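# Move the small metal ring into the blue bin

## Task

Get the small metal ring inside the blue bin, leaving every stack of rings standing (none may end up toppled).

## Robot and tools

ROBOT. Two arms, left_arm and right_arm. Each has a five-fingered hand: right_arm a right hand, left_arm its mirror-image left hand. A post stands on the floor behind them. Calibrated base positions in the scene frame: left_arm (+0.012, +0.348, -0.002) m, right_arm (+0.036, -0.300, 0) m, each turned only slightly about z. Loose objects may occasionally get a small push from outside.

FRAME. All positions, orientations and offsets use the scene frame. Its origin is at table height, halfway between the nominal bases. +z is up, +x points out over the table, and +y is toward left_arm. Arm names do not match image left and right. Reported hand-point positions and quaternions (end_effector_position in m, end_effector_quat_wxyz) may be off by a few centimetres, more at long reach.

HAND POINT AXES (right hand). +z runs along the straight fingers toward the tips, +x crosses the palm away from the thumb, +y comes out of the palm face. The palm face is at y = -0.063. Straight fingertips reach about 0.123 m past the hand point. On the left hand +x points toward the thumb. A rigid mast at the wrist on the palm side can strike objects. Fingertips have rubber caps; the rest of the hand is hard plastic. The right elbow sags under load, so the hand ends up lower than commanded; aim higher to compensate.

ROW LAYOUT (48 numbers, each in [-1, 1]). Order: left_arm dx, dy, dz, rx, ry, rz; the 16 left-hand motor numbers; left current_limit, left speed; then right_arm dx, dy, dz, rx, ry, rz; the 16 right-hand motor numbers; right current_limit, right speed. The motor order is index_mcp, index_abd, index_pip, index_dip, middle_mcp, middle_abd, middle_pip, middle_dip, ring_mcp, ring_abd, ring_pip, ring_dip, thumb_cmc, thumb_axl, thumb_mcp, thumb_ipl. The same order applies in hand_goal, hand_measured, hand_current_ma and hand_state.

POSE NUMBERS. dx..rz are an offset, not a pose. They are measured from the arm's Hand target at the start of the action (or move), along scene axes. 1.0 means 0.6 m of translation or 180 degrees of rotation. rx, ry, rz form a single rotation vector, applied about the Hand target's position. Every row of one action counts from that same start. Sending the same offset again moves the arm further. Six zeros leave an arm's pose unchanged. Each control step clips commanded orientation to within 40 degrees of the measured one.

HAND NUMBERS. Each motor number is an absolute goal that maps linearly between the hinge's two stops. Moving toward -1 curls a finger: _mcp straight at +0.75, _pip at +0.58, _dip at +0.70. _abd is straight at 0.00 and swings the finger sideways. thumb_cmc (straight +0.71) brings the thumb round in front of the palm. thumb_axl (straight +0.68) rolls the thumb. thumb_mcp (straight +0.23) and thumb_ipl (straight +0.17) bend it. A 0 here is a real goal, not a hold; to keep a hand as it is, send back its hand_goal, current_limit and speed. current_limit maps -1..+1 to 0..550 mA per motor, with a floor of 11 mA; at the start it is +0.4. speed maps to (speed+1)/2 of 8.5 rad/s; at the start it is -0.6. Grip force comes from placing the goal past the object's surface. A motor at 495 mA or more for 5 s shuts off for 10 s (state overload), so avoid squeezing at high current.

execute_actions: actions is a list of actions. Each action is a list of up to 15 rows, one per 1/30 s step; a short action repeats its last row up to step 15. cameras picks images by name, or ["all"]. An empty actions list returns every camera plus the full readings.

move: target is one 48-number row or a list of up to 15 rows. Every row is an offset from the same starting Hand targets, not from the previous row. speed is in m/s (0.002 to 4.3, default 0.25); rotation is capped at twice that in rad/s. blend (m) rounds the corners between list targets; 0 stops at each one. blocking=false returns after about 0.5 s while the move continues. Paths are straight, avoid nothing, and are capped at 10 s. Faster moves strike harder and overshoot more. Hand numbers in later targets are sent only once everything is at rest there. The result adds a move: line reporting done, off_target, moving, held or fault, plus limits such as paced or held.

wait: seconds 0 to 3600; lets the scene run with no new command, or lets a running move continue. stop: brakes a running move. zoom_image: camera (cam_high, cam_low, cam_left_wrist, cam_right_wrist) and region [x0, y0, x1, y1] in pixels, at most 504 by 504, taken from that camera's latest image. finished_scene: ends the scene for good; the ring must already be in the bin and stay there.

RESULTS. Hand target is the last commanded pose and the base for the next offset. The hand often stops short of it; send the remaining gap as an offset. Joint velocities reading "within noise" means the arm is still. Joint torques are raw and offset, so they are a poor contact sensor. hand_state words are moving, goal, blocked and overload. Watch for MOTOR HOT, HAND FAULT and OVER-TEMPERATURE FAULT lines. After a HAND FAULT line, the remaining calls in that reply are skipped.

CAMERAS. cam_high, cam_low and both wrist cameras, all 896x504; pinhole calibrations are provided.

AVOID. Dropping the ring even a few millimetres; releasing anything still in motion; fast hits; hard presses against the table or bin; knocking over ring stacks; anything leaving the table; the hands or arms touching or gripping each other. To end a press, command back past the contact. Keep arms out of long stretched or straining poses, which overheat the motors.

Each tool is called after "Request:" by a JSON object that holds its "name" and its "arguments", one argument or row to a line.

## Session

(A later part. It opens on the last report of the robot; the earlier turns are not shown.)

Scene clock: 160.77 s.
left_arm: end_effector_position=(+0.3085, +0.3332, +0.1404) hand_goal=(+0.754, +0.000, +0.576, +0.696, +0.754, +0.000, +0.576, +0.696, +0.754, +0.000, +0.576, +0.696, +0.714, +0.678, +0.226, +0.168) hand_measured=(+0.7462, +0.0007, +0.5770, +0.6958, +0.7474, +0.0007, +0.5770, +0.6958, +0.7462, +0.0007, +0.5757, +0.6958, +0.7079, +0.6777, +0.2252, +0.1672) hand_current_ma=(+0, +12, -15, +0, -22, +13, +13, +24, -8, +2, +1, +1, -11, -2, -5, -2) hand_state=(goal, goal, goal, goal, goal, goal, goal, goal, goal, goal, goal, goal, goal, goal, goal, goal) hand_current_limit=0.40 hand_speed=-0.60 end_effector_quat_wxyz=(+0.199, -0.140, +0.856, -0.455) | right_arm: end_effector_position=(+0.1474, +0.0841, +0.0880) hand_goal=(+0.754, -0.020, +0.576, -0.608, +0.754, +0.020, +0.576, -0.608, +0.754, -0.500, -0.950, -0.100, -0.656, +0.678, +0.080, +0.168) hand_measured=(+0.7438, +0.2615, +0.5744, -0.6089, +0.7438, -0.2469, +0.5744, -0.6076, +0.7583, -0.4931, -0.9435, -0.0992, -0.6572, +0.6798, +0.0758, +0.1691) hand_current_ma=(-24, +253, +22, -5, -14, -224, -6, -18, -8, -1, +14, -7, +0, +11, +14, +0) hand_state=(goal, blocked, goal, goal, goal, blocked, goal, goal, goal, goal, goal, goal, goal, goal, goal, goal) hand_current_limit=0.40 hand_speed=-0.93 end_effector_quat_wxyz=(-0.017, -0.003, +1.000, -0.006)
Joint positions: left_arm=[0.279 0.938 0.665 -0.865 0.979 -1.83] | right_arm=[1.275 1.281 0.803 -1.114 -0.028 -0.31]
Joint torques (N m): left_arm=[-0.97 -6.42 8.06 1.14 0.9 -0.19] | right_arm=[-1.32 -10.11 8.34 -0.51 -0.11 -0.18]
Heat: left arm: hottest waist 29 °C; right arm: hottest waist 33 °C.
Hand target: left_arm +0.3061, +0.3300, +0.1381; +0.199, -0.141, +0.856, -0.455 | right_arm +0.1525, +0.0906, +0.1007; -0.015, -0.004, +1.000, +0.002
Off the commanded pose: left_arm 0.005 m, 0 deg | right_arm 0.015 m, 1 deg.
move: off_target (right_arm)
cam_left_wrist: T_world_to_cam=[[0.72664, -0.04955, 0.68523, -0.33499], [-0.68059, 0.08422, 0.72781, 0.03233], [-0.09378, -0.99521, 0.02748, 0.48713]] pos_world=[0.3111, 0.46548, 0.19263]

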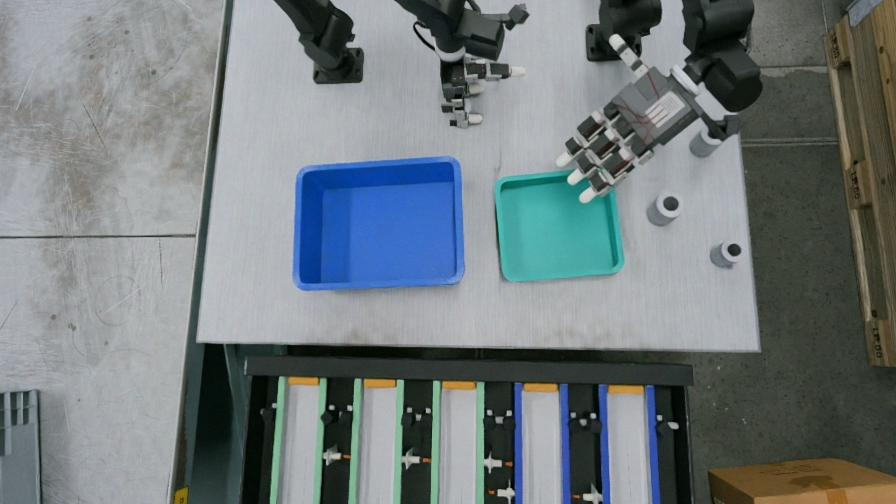

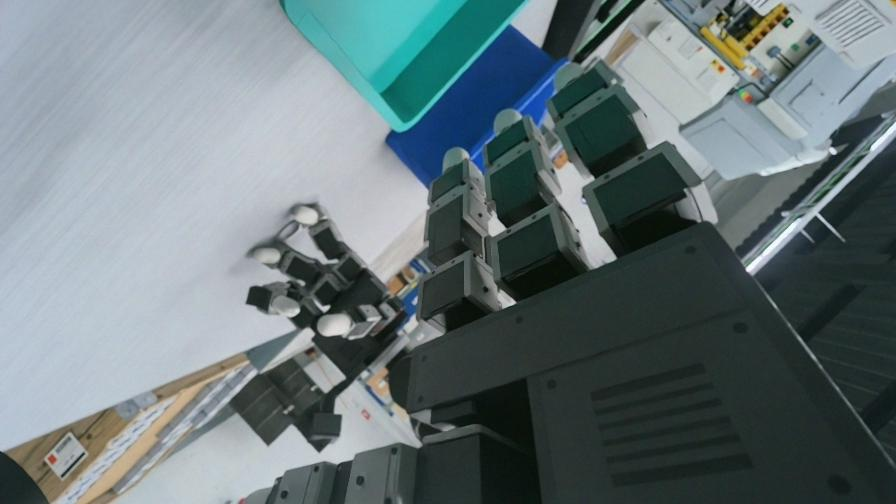

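Request:
{"name": "move", "arguments": {
  "target": [0,0,0,0,0,0,0.754,0,0.576,0.696,0.754,0,0.576,0.696,0.754,0,0.576,0.696,0.714,0.678,0.226,0.168,0.4,-0.6,0,0.006,0.016,0.012,0,0,0.754,-0.02,0.576,-0.609,0.754,0.02,0.576,-0.609,0.754,-0.5,-0.95,-0.1,-0.657,0.678,0.08,0.168,0.4,-0.93],
  "speed": 0.03,
  "cameras": ["cam_high","cam_left_wrist"]
}}

Request:
{"name": "zoom_image", "arguments": {
  "camera": "cam_left_wrist",
  "region": [240, 180, 360, 280]
}}

Request:
{"name": "zoom_image", "arguments": {
  "camera": "cam_high",
  "region": [440, 70, 500, 130]
}}

Scene clock: 161.93 s.
left_arm: end_effector_position=(+0.3085, +0.3332, +0.1404) hand_goal=(+0.754, +0.000, +0.576, +0.696, +0.754, +0.000, +0.576, +0.696, +0.754, +0.000, +0.576, +0.696, +0.714, +0.678, +0.226, +0.168) hand_measured=(+0.7462, +0.0007, +0.5770, +0.6958, +0.7474, +0.0007, +0.5770, +0.6958, +0.7474, +0.0007, +0.5770, +0.6958, +0.7079, +0.6767, +0.2252, +0.1672) hand_current_ma=(-13, +7, +0, +5, -11, -4, +22, -7, +9, +4, +10, +12, -15, -20, -8, -5) hand_state=(goal, goal, goal, goal, goal, goal, goal, goal, goal, goal, goal, goal, goal, goal, goal, goal) hand_current_limit=0.40 hand_speed=-0.60 end_effector_quat_wxyz=(+0.199, -0.140, +0.856, -0.455) | right_arm: end_effector_position=(+0.1465, +0.0852, +0.0953) hand_goal=(+0.754, -0.020, +0.576, -0.608, +0.754, +0.020, +0.576, -0.608, +0.754, -0.500, -0.950, -0.100, -0.656, +0.678, +0.080, +0.168) hand_measured=(+0.7462, -0.0110, +0.5744, -0.6063, +0.7462, +0.0139, +0.5744, -0.6076, +0.7571, -0.4931, -0.9435, -0.0992, -0.6572, +0.6788, +0.0768, +0.1700) hand_current_ma=(+4, +7, +7, +4, +4, -5, +1, +9, +12, +2, +2, +15, +3, +8, -1, +8) hand_state=(goal, goal, goal, goal, goal, goal, goal, goal, goal, goal, goal, goal, goal, goal, goal, goal) hand_current_limit=0.40 hand_speed=-0.93 end_effector_quat_wxyz=(-0.018, -0.003, +1.000, +0.004)
Joint positions: left_arm=[0.279 0.938 0.665 -0.865 0.979 -1.83] | right_arm=[1.275 1.262 0.803 -1.114 -0.037 -0.311]
Joint torques (N m): left_arm=[-0.44 -6.42 7.95 0.92 0.84 -0.14] | right_arm=[-1.67 -9.64 8.28 0.12 -0.3 -0.23]
Heat: left arm: hottest waist 29 °C; right arm: hottest waist 33 °C.
Hand target: left_arm +0.3061, +0.3300, +0.1381; +0.199, -0.141, +0.856, -0.455 | right_arm +0.1525, +0.0942, +0.1103; -0.015, -0.004, +1.000, +0.021
Off the commanded pose: left_arm 0.005 m, 0 deg | right_arm 0.018 m, 2 deg.
move: off_target (right_arm)
cam_left_wrist: T_world_to_cam=[[0.72664, -0.04955, 0.68523, -0.33499], [-0.68059, 0.08422, 0.72781, 0.03233], [-0.09378, -0.99521, 0.02748, 0.48713]] pos_world=[0.3111, 0.46548, 0.19263]

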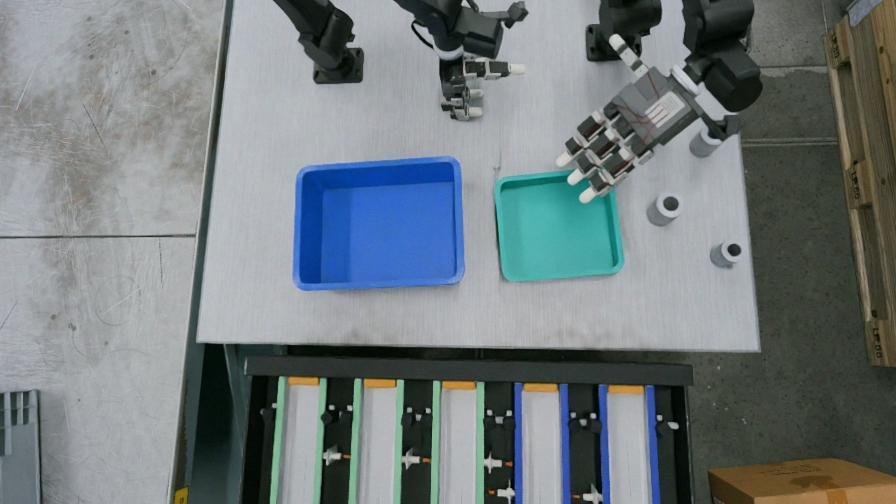

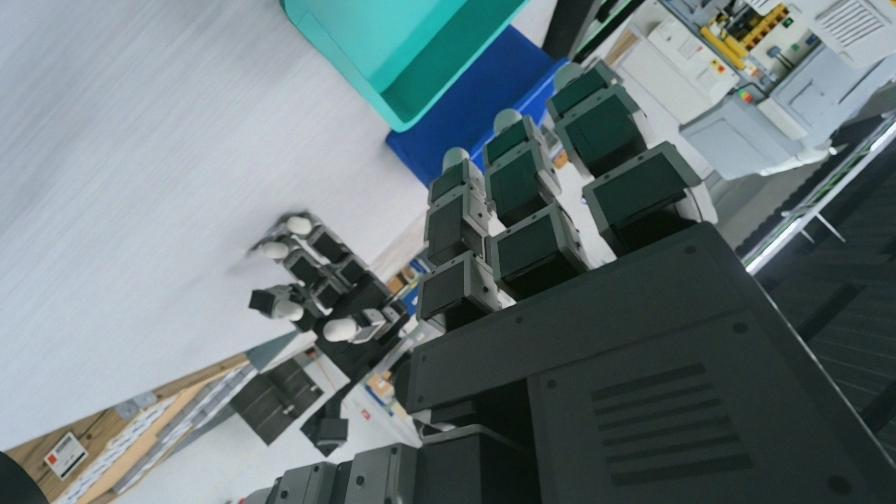

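Scaled by 4.200 from the camera's image (finer frame: 1280x720).

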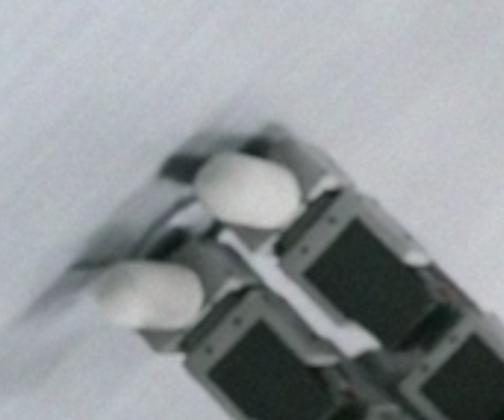

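Scaled by 8.400 from the camera's image (finer frame: 1280x720).

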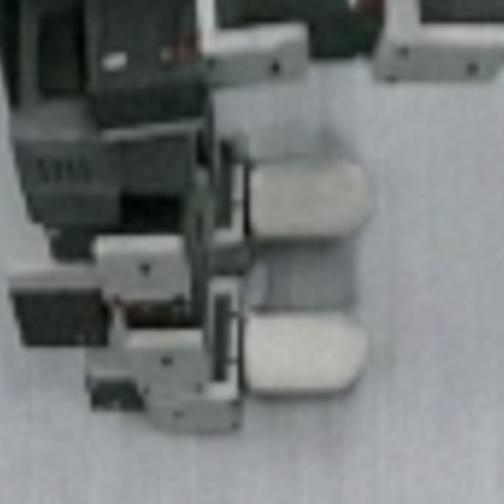

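Request:
{"name": "move", "arguments": {
  "target": [0,0,0,0,0,0,0.754,0,0.576,0.696,0.754,0,0.576,0.696,0.754,0,0.576,0.696,0.714,0.678,0.226,0.168,0.4,-0.6,-0.1,0.01,0.1,-0.008,0,0,0.754,0.1,0.576,0.696,0.754,-0.1,0.576,0.696,0.754,-0.3,-0.95,-0.1,-0.657,0.678,0.08,0.168,0.4,-0.6],
  "speed": 0.12,
  "cameras": ["cam_high","cam_left_wrist"]
}}

Request:
{"name": "zoom_image", "arguments": {
  "camera": "cam_left_wrist",
  "region": [240, 170, 360, 270]
}}

Request:
{"name": "zoom_image", "arguments": {
  "camera": "cam_high",
  "region": [440, 70, 500, 130]
}}

Scene clock: 168.00 s.
left_arm: end_effector_position=(+0.3085, +0.3332, +0.1404) hand_goal=(+0.754, +0.000, +0.576, +0.696, +0.754, +0.000, +0.576, +0.696, +0.754, +0.000, +0.576, +0.696, +0.714, +0.678, +0.226, +0.168) hand_measured=(+0.7462, +0.0007, +0.5770, +0.6958, +0.7474, +0.0007, +0.5770, +0.6958, +0.7462, -0.0008, +0.5770, +0.6958, +0.7079, +0.6777, +0.2242, +0.1681) hand_current_ma=(-12, +16, +2, +4, -10, +6, +4, +5, -1, +5, +7, +6, -9, -6, -2, -1) hand_state=(goal, goal, goal, goal, goal, goal, goal, goal, goal, goal, goal, goal, goal, goal, goal, goal) hand_current_limit=0.40 hand_speed=-0.60 end_effector_quat_wxyz=(+0.199, -0.140, +0.856, -0.455) | right_arm: end_effector_position=(+0.0920, +0.0889, +0.1503) hand_goal=(+0.754, +0.100, +0.576, +0.696, +0.754, -0.100, +0.576, +0.696, +0.754, -0.300, -0.950, -0.100, -0.656, +0.678, +0.080, +0.168) hand_measured=(+0.7438, +0.0944, +0.5718, +0.6945, +0.7462, -0.0960, +0.5744, +0.6958, +0.7571, -0.2982, -0.9423, -0.0992, -0.6597, +0.6788, +0.0758, +0.1700) hand_current_ma=(+4, +1, +11, -4, +7, +13, -1, +1, +6, +4, -8, +9, -6, +16, +15, -2) hand_state=(goal, goal, goal, goal, goal, goal, goal, goal, goal, goal, goal, goal, goal, goal, goal, goal) hand_current_limit=0.40 hand_speed=-0.60 end_effector_quat_wxyz=(-0.019, -0.007, +1.000, -0.009)
Joint positions: left_arm=[0.279 0.938 0.665 -0.865 0.979 -1.83] | right_arm=[1.448 1.192 0.906 -1.307 -0.035 -0.146]
Joint torques (N m): left_arm=[-1.03 -6.12 7.95 1.16 0.85 -0.18] | right_arm=[0.03 -9.05 9.8 -0.44 0.04 0.07]
Heat: left arm: hottest waist 29 °C; right arm: hottest waist 33 °C.
Hand target: left_arm +0.3061, +0.3300, +0.1381; +0.199, -0.141, +0.856, -0.455 | right_arm +0.0925, +0.1001, +0.1701; -0.015, -0.004, +1.000, +0.008
Off the commanded pose: left_arm 0.005 m, 0 deg | right_arm 0.023 m, 2 deg.
move: off_target (right_arm)
cam_left_wrist: T_world_to_cam=[[0.72664, -0.04955, 0.68523, -0.33499], [-0.68059, 0.08422, 0.72781, 0.03233], [-0.09378, -0.99521, 0.02748, 0.48713]] pos_world=[0.3111, 0.46548, 0.19263]

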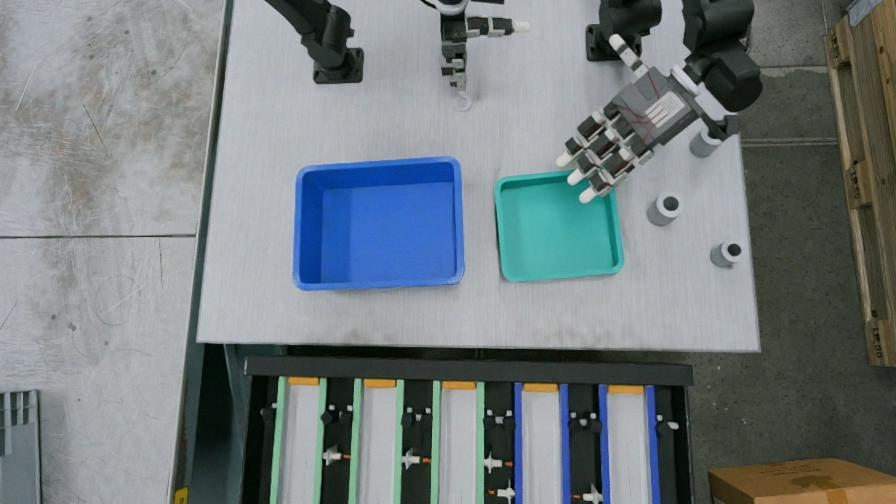

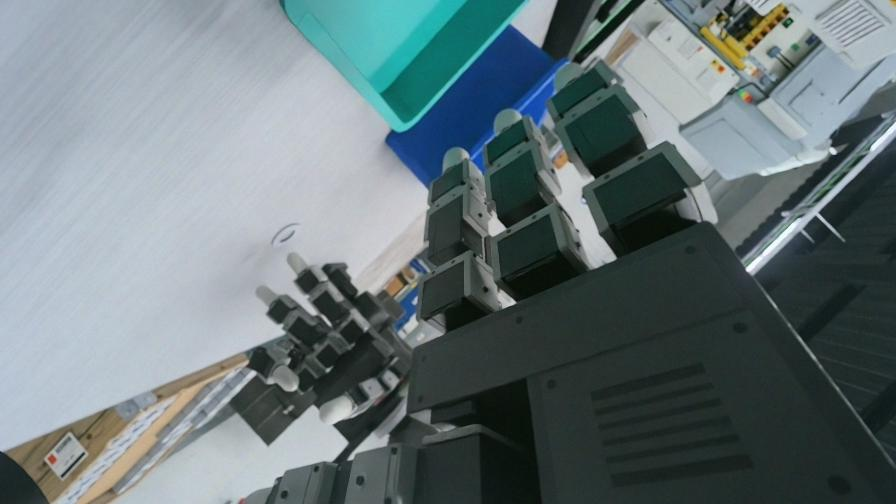

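Scaled by 4.200 from the camera's image (finer frame: 1280x720).

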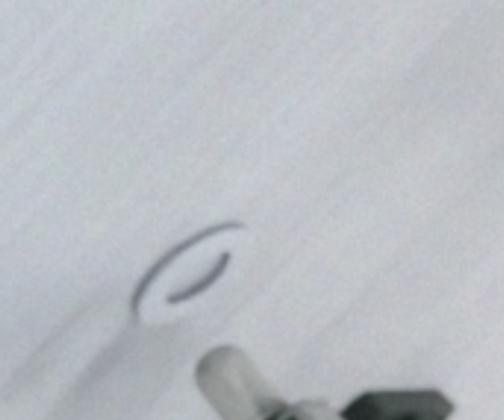

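Scaled by 8.400 from the camera's image (finer frame: 1280x720).

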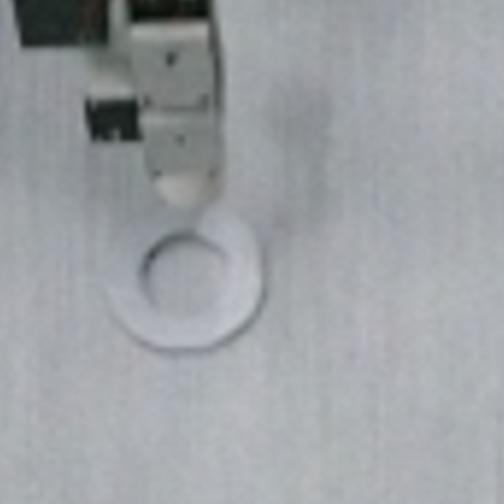

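Request:
{"name": "move", "arguments": {
  "target": [0,0,0,0,0,0,0.754,0,0.576,0.696,0.754,0,0.576,0.696,0.754,0,0.576,0.696,0.714,0.678,0.226,0.168,0.4,-0.6,0.084,-0.022,-0.05,-0.005,0,-0.0025,0.754,0.16,0.576,0.696,0.754,-0.16,0.576,0.696,0.754,-0.3,-0.95,-0.1,-0.657,0.678,0.08,0.168,0.4,-0.6],
  "speed": 0.1,
  "cameras": ["cam_high","cam_left_wrist"]
}}

Request:
{"name": "zoom_image", "arguments": {
  "camera": "cam_left_wrist",
  "region": [240, 180, 360, 280]
}}

Request:
{"name": "zoom_image", "arguments": {
  "camera": "cam_high",
  "region": [440, 60, 500, 120]
}}

Scene clock: 169.60 s.
left_arm: end_effector_position=(+0.3085, +0.3332, +0.1404) hand_goal=(+0.754, +0.000, +0.576, +0.696, +0.754, +0.000, +0.576, +0.696, +0.754, +0.000, +0.576, +0.696, +0.714, +0.678, +0.226, +0.168) hand_measured=(+0.7462, +0.0007, +0.5770, +0.6958, +0.7474, -0.0008, +0.5770, +0.6971, +0.7474, -0.0008, +0.5770, +0.6958, +0.7092, +0.6777, +0.2252, +0.1672) hand_current_ma=(-8, +17, -15, +7, -10, +10, +6, +8, -2, +14, -6, +1, -14, +0, +11, -14) hand_state=(goal, goal, goal, goal, goal, goal, goal, goal, goal, goal, goal, goal, goal, goal, goal, goal) hand_current_limit=0.40 hand_speed=-0.60 end_effector_quat_wxyz=(+0.199, -0.140, +0.856, -0.455) | right_arm: end_effector_position=(+0.1408, +0.0864, +0.1473) hand_goal=(+0.754, +0.160, +0.576, +0.696, +0.754, -0.160, +0.576, +0.696, +0.754, -0.300, -0.950, -0.100, -0.656, +0.678, +0.080, +0.168) hand_measured=(+0.7426, +0.1501, +0.5718, +0.6958, +0.7450, -0.1532, +0.5731, +0.6945, +0.7571, -0.2982, -0.9435, -0.0980, -0.6572, +0.6788, +0.0768, +0.1700) hand_current_ma=(-2, -5, +7, +1, +2, +2, +6, +1, -12, -2, -2, +14, -11, +6, +8, +13) hand_state=(goal, goal, goal, goal, goal, goal, goal, goal, goal, goal, goal, goal, goal, goal, goal, goal) hand_current_limit=0.40 hand_speed=-0.60 end_effector_quat_wxyz=(-0.015, +0.004, +1.000, +0.003)
Joint positions: left_arm=[0.279 0.938 0.665 -0.865 0.979 -1.83] | right_arm=[1.301 1.202 0.899 -1.271 -0.03 -0.271]
Joint torques (N m): left_arm=[-1.32 -6.24 7.82 1.09 0.85 -0.17] | right_arm=[-1.03 -6.83 6.54 0.88 -0.01 -0.17]
Heat: left arm: hottest waist 29 °C; right arm: hottest waist 33 °C.
Hand target: left_arm +0.3061, +0.3300, +0.1381; +0.199, -0.141, +0.856, -0.455 | right_arm +0.1429, +0.0869, +0.1403; -0.015, +0.000, +1.000, +0.000
Off the commanded pose: left_arm 0.005 m, 0 deg | right_arm 0.008 m, 1 deg.
move: done
cam_left_wrist: T_world_to_cam=[[0.72664, -0.04955, 0.68523, -0.33499], [-0.68059, 0.08422, 0.72781, 0.03233], [-0.09378, -0.99521, 0.02748, 0.48713]] pos_world=[0.3111, 0.46548, 0.19263]

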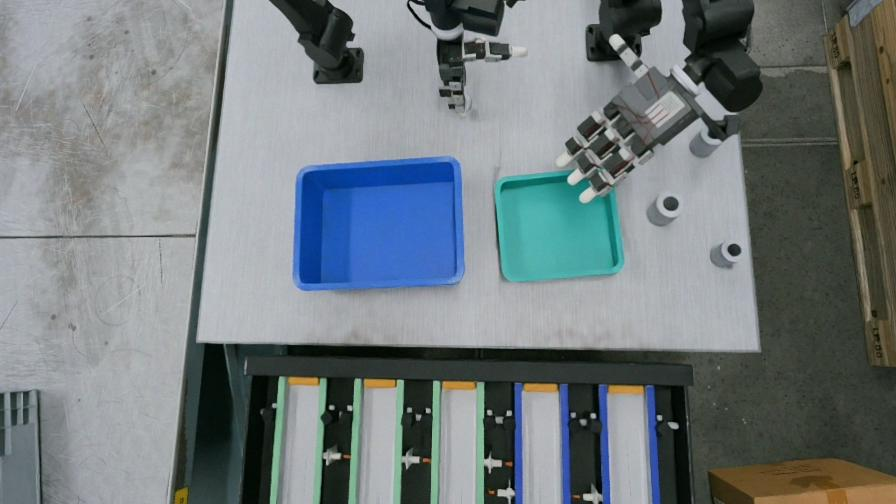

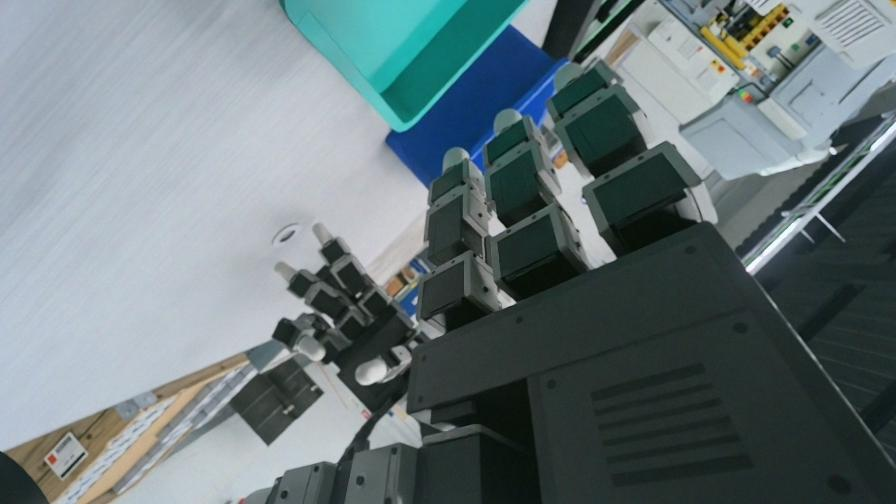

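Scaled by 4.200 from the camera's image (finer frame: 1280x720).

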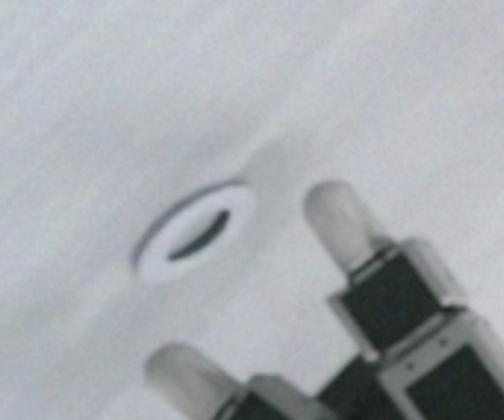

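Scaled by 8.400 from the camera's image (finer frame: 1280x720).

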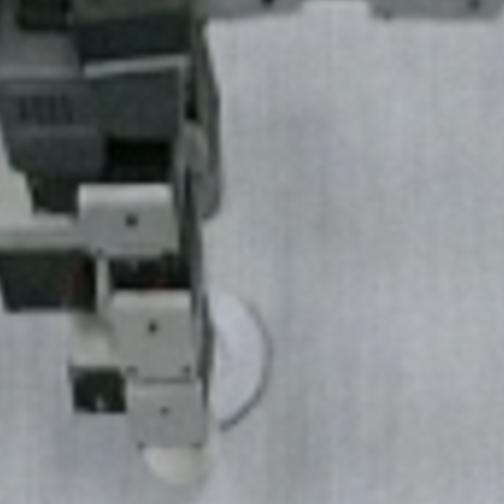

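Request:
{"name": "move", "arguments": {
  "target": [0,0,0,0,0,0,0.754,0,0.576,0.696,0.754,0,0.576,0.696,0.754,0,0.576,0.696,0.714,0.678,0.226,0.168,0.4,-0.6,-0.003,-0.001,-0.028,0,0,0,0.754,0.16,0.576,0.696,0.754,-0.16,0.576,0.696,0.754,-0.3,-0.95,-0.1,-0.657,0.678,0.08,0.168,0.4,-0.6],
  "speed": 0.05,
  "cameras": ["cam_high","cam_left_wrist"]
}}

Request:
{"name": "zoom_image", "arguments": {
  "camera": "cam_left_wrist",
  "region": [240, 180, 360, 280]
}}

Request:
{"name": "zoom_image", "arguments": {
  "camera": "cam_high",
  "region": [440, 60, 500, 120]
}}

Scene clock: 170.83 s.
left_arm: end_effector_position=(+0.3085, +0.3332, +0.1404) hand_goal=(+0.754, +0.000, +0.576, +0.696, +0.754, +0.000, +0.576, +0.696, +0.754, +0.000, +0.576, +0.696, +0.714, +0.678, +0.226, +0.168) hand_measured=(+0.7462, -0.0008, +0.5757, +0.6958, +0.7474, +0.0007, +0.5770, +0.6958, +0.7462, -0.0008, +0.5770, +0.6958, +0.7079, +0.6777, +0.2252, +0.1672) hand_current_ma=(-9, -2, -12, +10, -2, -5, +11, -5, +7, +9, +22, +0, -20, +3, -20, +2) hand_state=(goal, goal, goal, goal, goal, goal, goal, goal, goal, goal, goal, goal, goal, goal, goal, goal) hand_current_limit=0.40 hand_speed=-0.60 end_effector_quat_wxyz=(+0.199, -0.140, +0.856, -0.455) | right_arm: end_effector_position=(+0.1405, +0.0854, +0.1293) hand_goal=(+0.754, +0.160, +0.576, +0.696, +0.754, -0.160, +0.576, +0.696, +0.754, -0.300, -0.950, -0.100, -0.656, +0.678, +0.080, +0.168) hand_measured=(+0.7438, +0.1516, +0.5718, +0.6958, +0.7462, -0.1517, +0.5731, +0.6958, +0.7571, -0.2982, -0.9435, -0.1005, -0.6572, +0.6788, +0.0768, +0.1700) hand_current_ma=(+1, +3, +13, -5, +19, +10, +8, +11, +3, +14, +23, +7, -13, +2, +7, +10) hand_state=(goal, goal, goal, goal, goal, goal, goal, goal, goal, goal, goal, goal, goal, goal, goal, goal) hand_current_limit=0.40 hand_speed=-0.60 end_effector_quat_wxyz=(-0.015, +0.004, +1.000, +0.002)
Joint positions: left_arm=[0.279 0.938 0.665 -0.865 0.979 -1.83] | right_arm=[1.301 1.217 0.863 -1.221 -0.03 -0.272]
Joint torques (N m): left_arm=[-0.91 -6.3 8.01 1.16 0.89 -0.18] | right_arm=[-0.97 -7.77 6.26 0.96 -0.04 -0.14]
Heat: left arm: hottest waist 29 °C; right arm: hottest waist 33 °C.
Hand target: left_arm +0.3061, +0.3300, +0.1381; +0.199, -0.141, +0.856, -0.455 | right_arm +0.1411, +0.0863, +0.1234; -0.015, +0.000, +1.000, +0.000
Off the commanded pose: left_arm 0.005 m, 0 deg | right_arm 0.006 m, 0 deg.
move: done
cam_left_wrist: T_world_to_cam=[[0.72664, -0.04955, 0.68523, -0.33499], [-0.68059, 0.08422, 0.72781, 0.03233], [-0.09378, -0.99521, 0.02748, 0.48713]] pos_world=[0.3111, 0.46548, 0.19263]

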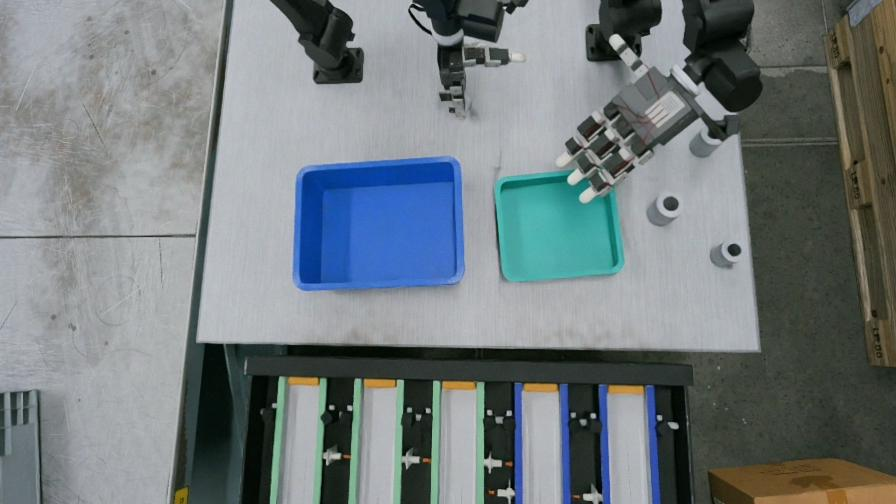

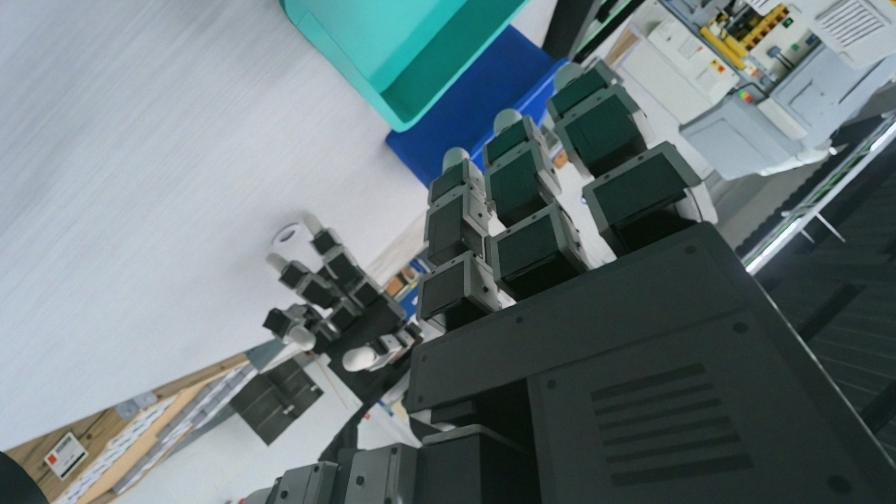

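Scaled by 4.200 from the camera's image (finer frame: 1280x720).

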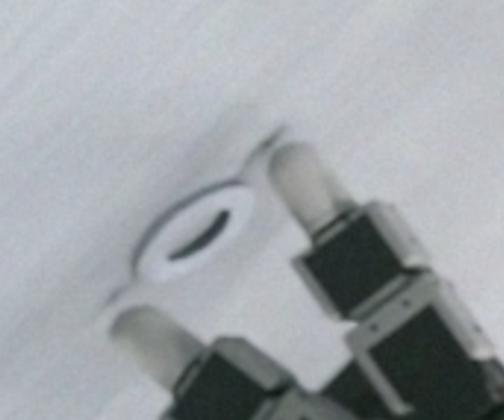

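Scaled by 8.400 from the camera's image (finer frame: 1280x720).

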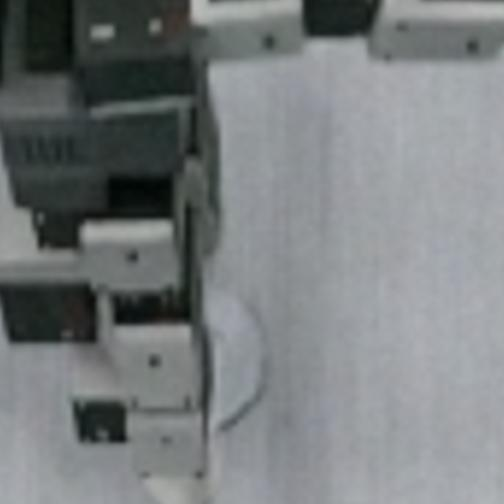

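Request:
{"name": "move", "arguments": {
  "target": [0,0,0,0,0,0,0.754,0,0.576,0.696,0.754,0,0.576,0.696,0.754,0,0.576,0.696,0.714,0.678,0.226,0.168,0.4,-0.6,-0.001,-0.001,-0.006,0,0,0,0.754,0.16,0.576,0.696,0.754,-0.16,0.576,0.696,0.754,-0.3,-0.95,-0.1,-0.657,0.678,0.08,0.168,0.4,-0.6],
  "speed": 0.03,
  "cameras": ["cam_high","cam_left_wrist"]
}}

Request:
{"name": "zoom_image", "arguments": {
  "camera": "cam_left_wrist",
  "region": [240, 180, 360, 280]
}}

Scene clock: 171.80 s.
left_arm: end_effector_position=(+0.3085, +0.3332, +0.1404) hand_goal=(+0.754, +0.000, +0.576, +0.696, +0.754, +0.000, +0.576, +0.696, +0.754, +0.000, +0.576, +0.696, +0.714, +0.678, +0.226, +0.168) hand_measured=(+0.7462, +0.0007, +0.5757, +0.6958, +0.7474, +0.0007, +0.5770, +0.6958, +0.7474, -0.0008, +0.5770, +0.6958, +0.7079, +0.6777, +0.2252, +0.1681) hand_current_ma=(-16, +12, -14, +1, -22, +12, +14, +5, +8, +7, +8, -2, +2, +2, +12, +7) hand_state=(goal, goal, goal, goal, goal, goal, goal, goal, goal, goal, goal, goal, goal, goal, goal, goal) hand_current_limit=0.40 hand_speed=-0.60 end_effector_quat_wxyz=(+0.199, -0.140, +0.856, -0.455) | right_arm: end_effector_position=(+0.1404, +0.0851, +0.1271) hand_goal=(+0.754, +0.160, +0.576, +0.696, +0.754, -0.160, +0.576, +0.696, +0.754, -0.300, -0.950, -0.100, -0.656, +0.678, +0.080, +0.168) hand_measured=(+0.7438, +0.1501, +0.5718, +0.6958, +0.7474, -0.1532, +0.5731, +0.6958, +0.7571, -0.2982, -0.9423, -0.0980, -0.6584, +0.6788, +0.0758, +0.1700) hand_current_ma=(+0, -4, -5, +9, +9, +13, +8, +11, +5, +15, +4, +8, -10, -13, +8, +10) hand_state=(goal, goal, goal, goal, goal, goal, goal, goal, goal, goal, goal, goal, goal, goal, goal, goal) hand_current_limit=0.40 hand_speed=-0.60 end_effector_quat_wxyz=(-0.015, +0.004, +1.000, +0.003)
Joint positions: left_arm=[0.279 0.938 0.665 -0.865 0.979 -1.83] | right_arm=[1.301 1.217 0.856 -1.211 -0.03 -0.272]
Joint torques (N m): left_arm=[-0.26 -6.24 7.9 1.22 0.85 -0.21] | right_arm=[-0.91 -7.59 6.38 0.99 -0.03 -0.17]
Heat: left arm: hottest waist 29 °C; right arm: hottest waist 33 °C.
Hand target: left_arm +0.3061, +0.3300, +0.1381; +0.199, -0.141, +0.856, -0.455 | right_arm +0.1405, +0.0858, +0.1199; -0.015, +0.000, +1.000, +0.000
Off the commanded pose: left_arm 0.005 m, 0 deg | right_arm 0.007 m, 1 deg.
move: done
cam_left_wrist: T_world_to_cam=[[0.72664, -0.04955, 0.68523, -0.33499], [-0.68059, 0.08422, 0.72781, 0.03233], [-0.09378, -0.99521, 0.02748, 0.48713]] pos_world=[0.3111, 0.46548, 0.19263]

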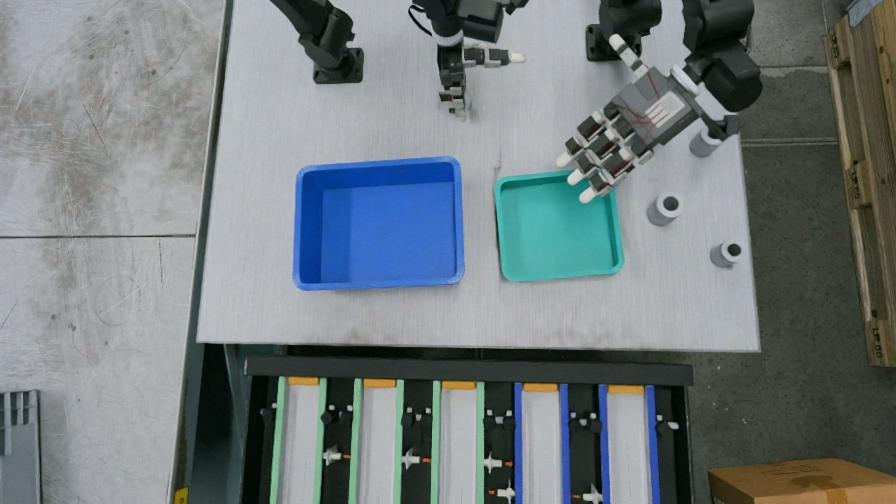

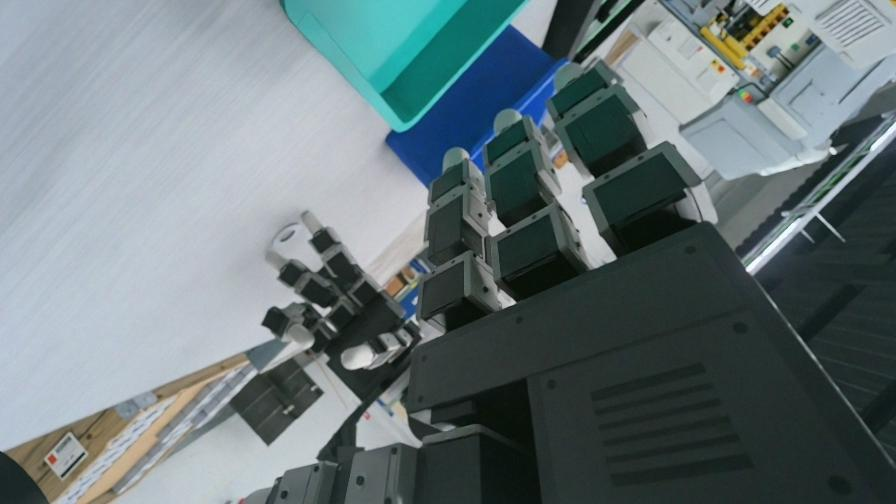

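Scaled by 4.200 from the camera's image (finer frame: 1280x720).

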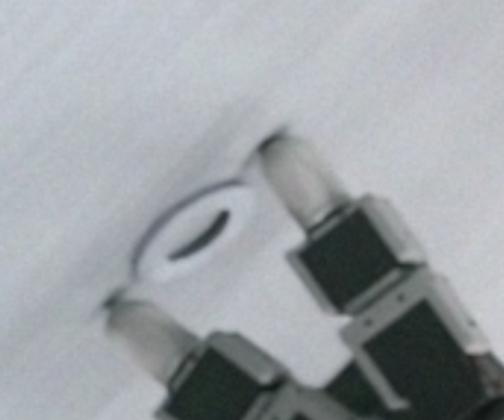

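Request:
{"name": "move", "arguments": {
  "target": [0,0,0,0,0,0,0.754,0,0.576,0.696,0.754,0,0.576,0.696,0.754,0,0.576,0.696,0.714,0.678,0.226,0.168,0.4,-0.6,-0.003,-0.007,-0.001,0,0,0,0.754,0.16,0.576,0.696,0.754,-0.16,0.576,0.696,0.754,-0.3,-0.95,-0.1,-0.657,0.678,0.08,0.168,0.4,-0.6],
  "speed": 0.03,
  "cameras": ["cam_high","cam_left_wrist"]
}}

Request:
{"name": "zoom_image", "arguments": {
  "camera": "cam_left_wrist",
  "region": [240, 180, 360, 280]
}}

Request:
{"name": "zoom_image", "arguments": {
  "camera": "cam_high",
  "region": [440, 60, 500, 120]
}}

Scene clock: 172.53 s.
left_arm: end_effector_position=(+0.3085, +0.3332, +0.1404) hand_goal=(+0.754, +0.000, +0.576, +0.696, +0.754, +0.000, +0.576, +0.696, +0.754, +0.000, +0.576, +0.696, +0.714, +0.678, +0.226, +0.168) hand_measured=(+0.7462, -0.0008, +0.5770, +0.6958, +0.7474, +0.0007, +0.5770, +0.6958, +0.7474, +0.0007, +0.5770, +0.6958, +0.7079, +0.6767, +0.2252, +0.1672) hand_current_ma=(-5, +17, +3, +3, -8, -11, +18, +0, -9, +6, +2, +4, -15, -2, -17, -8) hand_state=(goal, goal, goal, goal, goal, goal, goal, goal, goal, goal, goal, goal, goal, goal, goal, goal) hand_current_limit=0.40 hand_speed=-0.60 end_effector_quat_wxyz=(+0.199, -0.140, +0.856, -0.455) | right_arm: end_effector_position=(+0.1402, +0.0841, +0.1257) hand_goal=(+0.754, +0.160, +0.576, +0.696, +0.754, -0.160, +0.576, +0.696, +0.754, -0.300, -0.950, -0.100, -0.656, +0.678, +0.080, +0.168) hand_measured=(+0.7438, +0.1574, +0.5705, +0.6983, +0.7462, -0.1517, +0.5744, +0.6958, +0.7571, -0.2982, -0.9423, -0.0980, -0.6584, +0.6788, +0.0768, +0.1700) hand_current_ma=(+6, -9, +21, +0, +8, -8, +0, +3, -6, +11, +7, -3, +9, +6, +2, +11) hand_state=(goal, goal, goal, goal, goal, goal, goal, goal, goal, goal, goal, goal, goal, goal, goal, goal) hand_current_limit=0.40 hand_speed=-0.60 end_effector_quat_wxyz=(-0.015, +0.004, +1.000, +0.002)
Joint positions: left_arm=[0.279 0.938 0.665 -0.865 0.979 -1.83] | right_arm=[1.301 1.217 0.853 -1.21 -0.03 -0.272]
Joint torques (N m): left_arm=[-0.62 -6.01 7.95 1.07 0.82 -0.15] | right_arm=[0.38 -8.53 5.78 0.79 -0.04 -0.16]
Heat: left arm: hottest waist 29 °C; right arm: hottest waist 33 °C.
Hand target: left_arm +0.3061, +0.3300, +0.1381; +0.199, -0.141, +0.856, -0.455 | right_arm +0.1387, +0.0815, +0.1192; -0.015, +0.000, +1.000, +0.000
Off the commanded pose: left_arm 0.005 m, 0 deg | right_arm 0.007 m, 0 deg.
move: done
cam_left_wrist: T_world_to_cam=[[0.72664, -0.04955, 0.68523, -0.33499], [-0.68059, 0.08422, 0.72781, 0.03233], [-0.09378, -0.99521, 0.02748, 0.48713]] pos_world=[0.3111, 0.46548, 0.19263]

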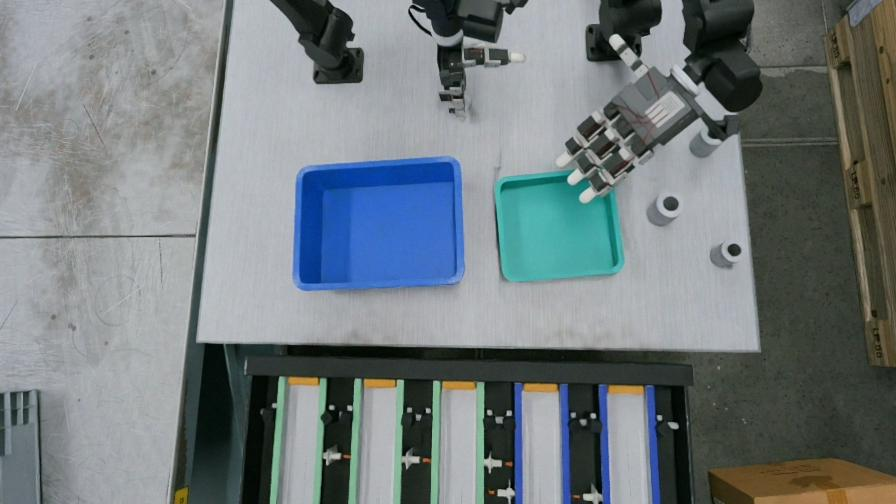

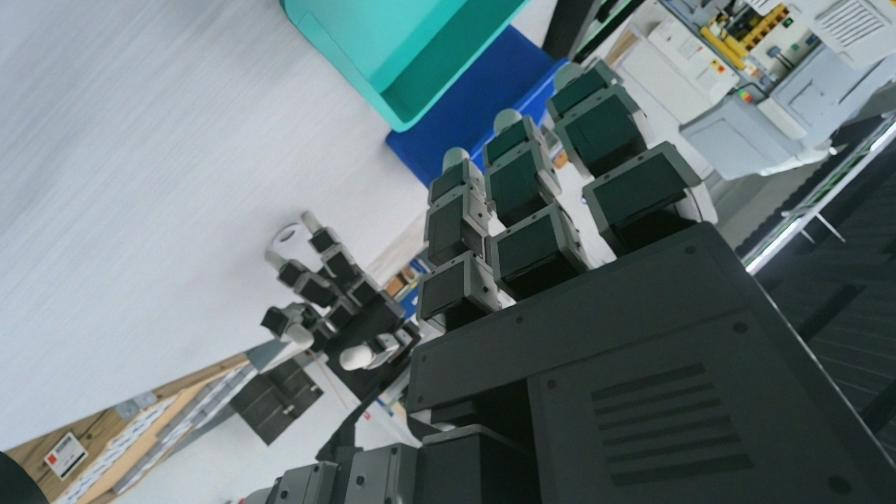

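Scaled by 4.200 from the camera's image (finer frame: 1280x720).

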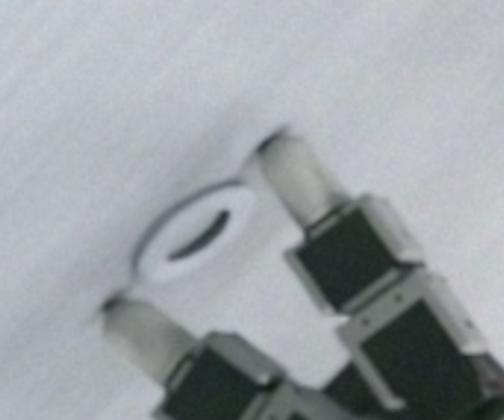

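Scaled by 8.400 from the camera's image (finer frame: 1280x720).

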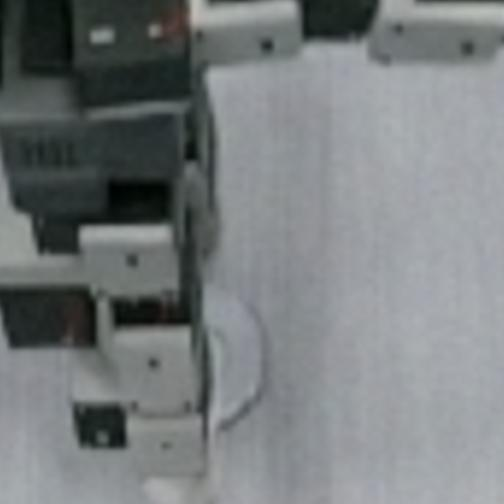

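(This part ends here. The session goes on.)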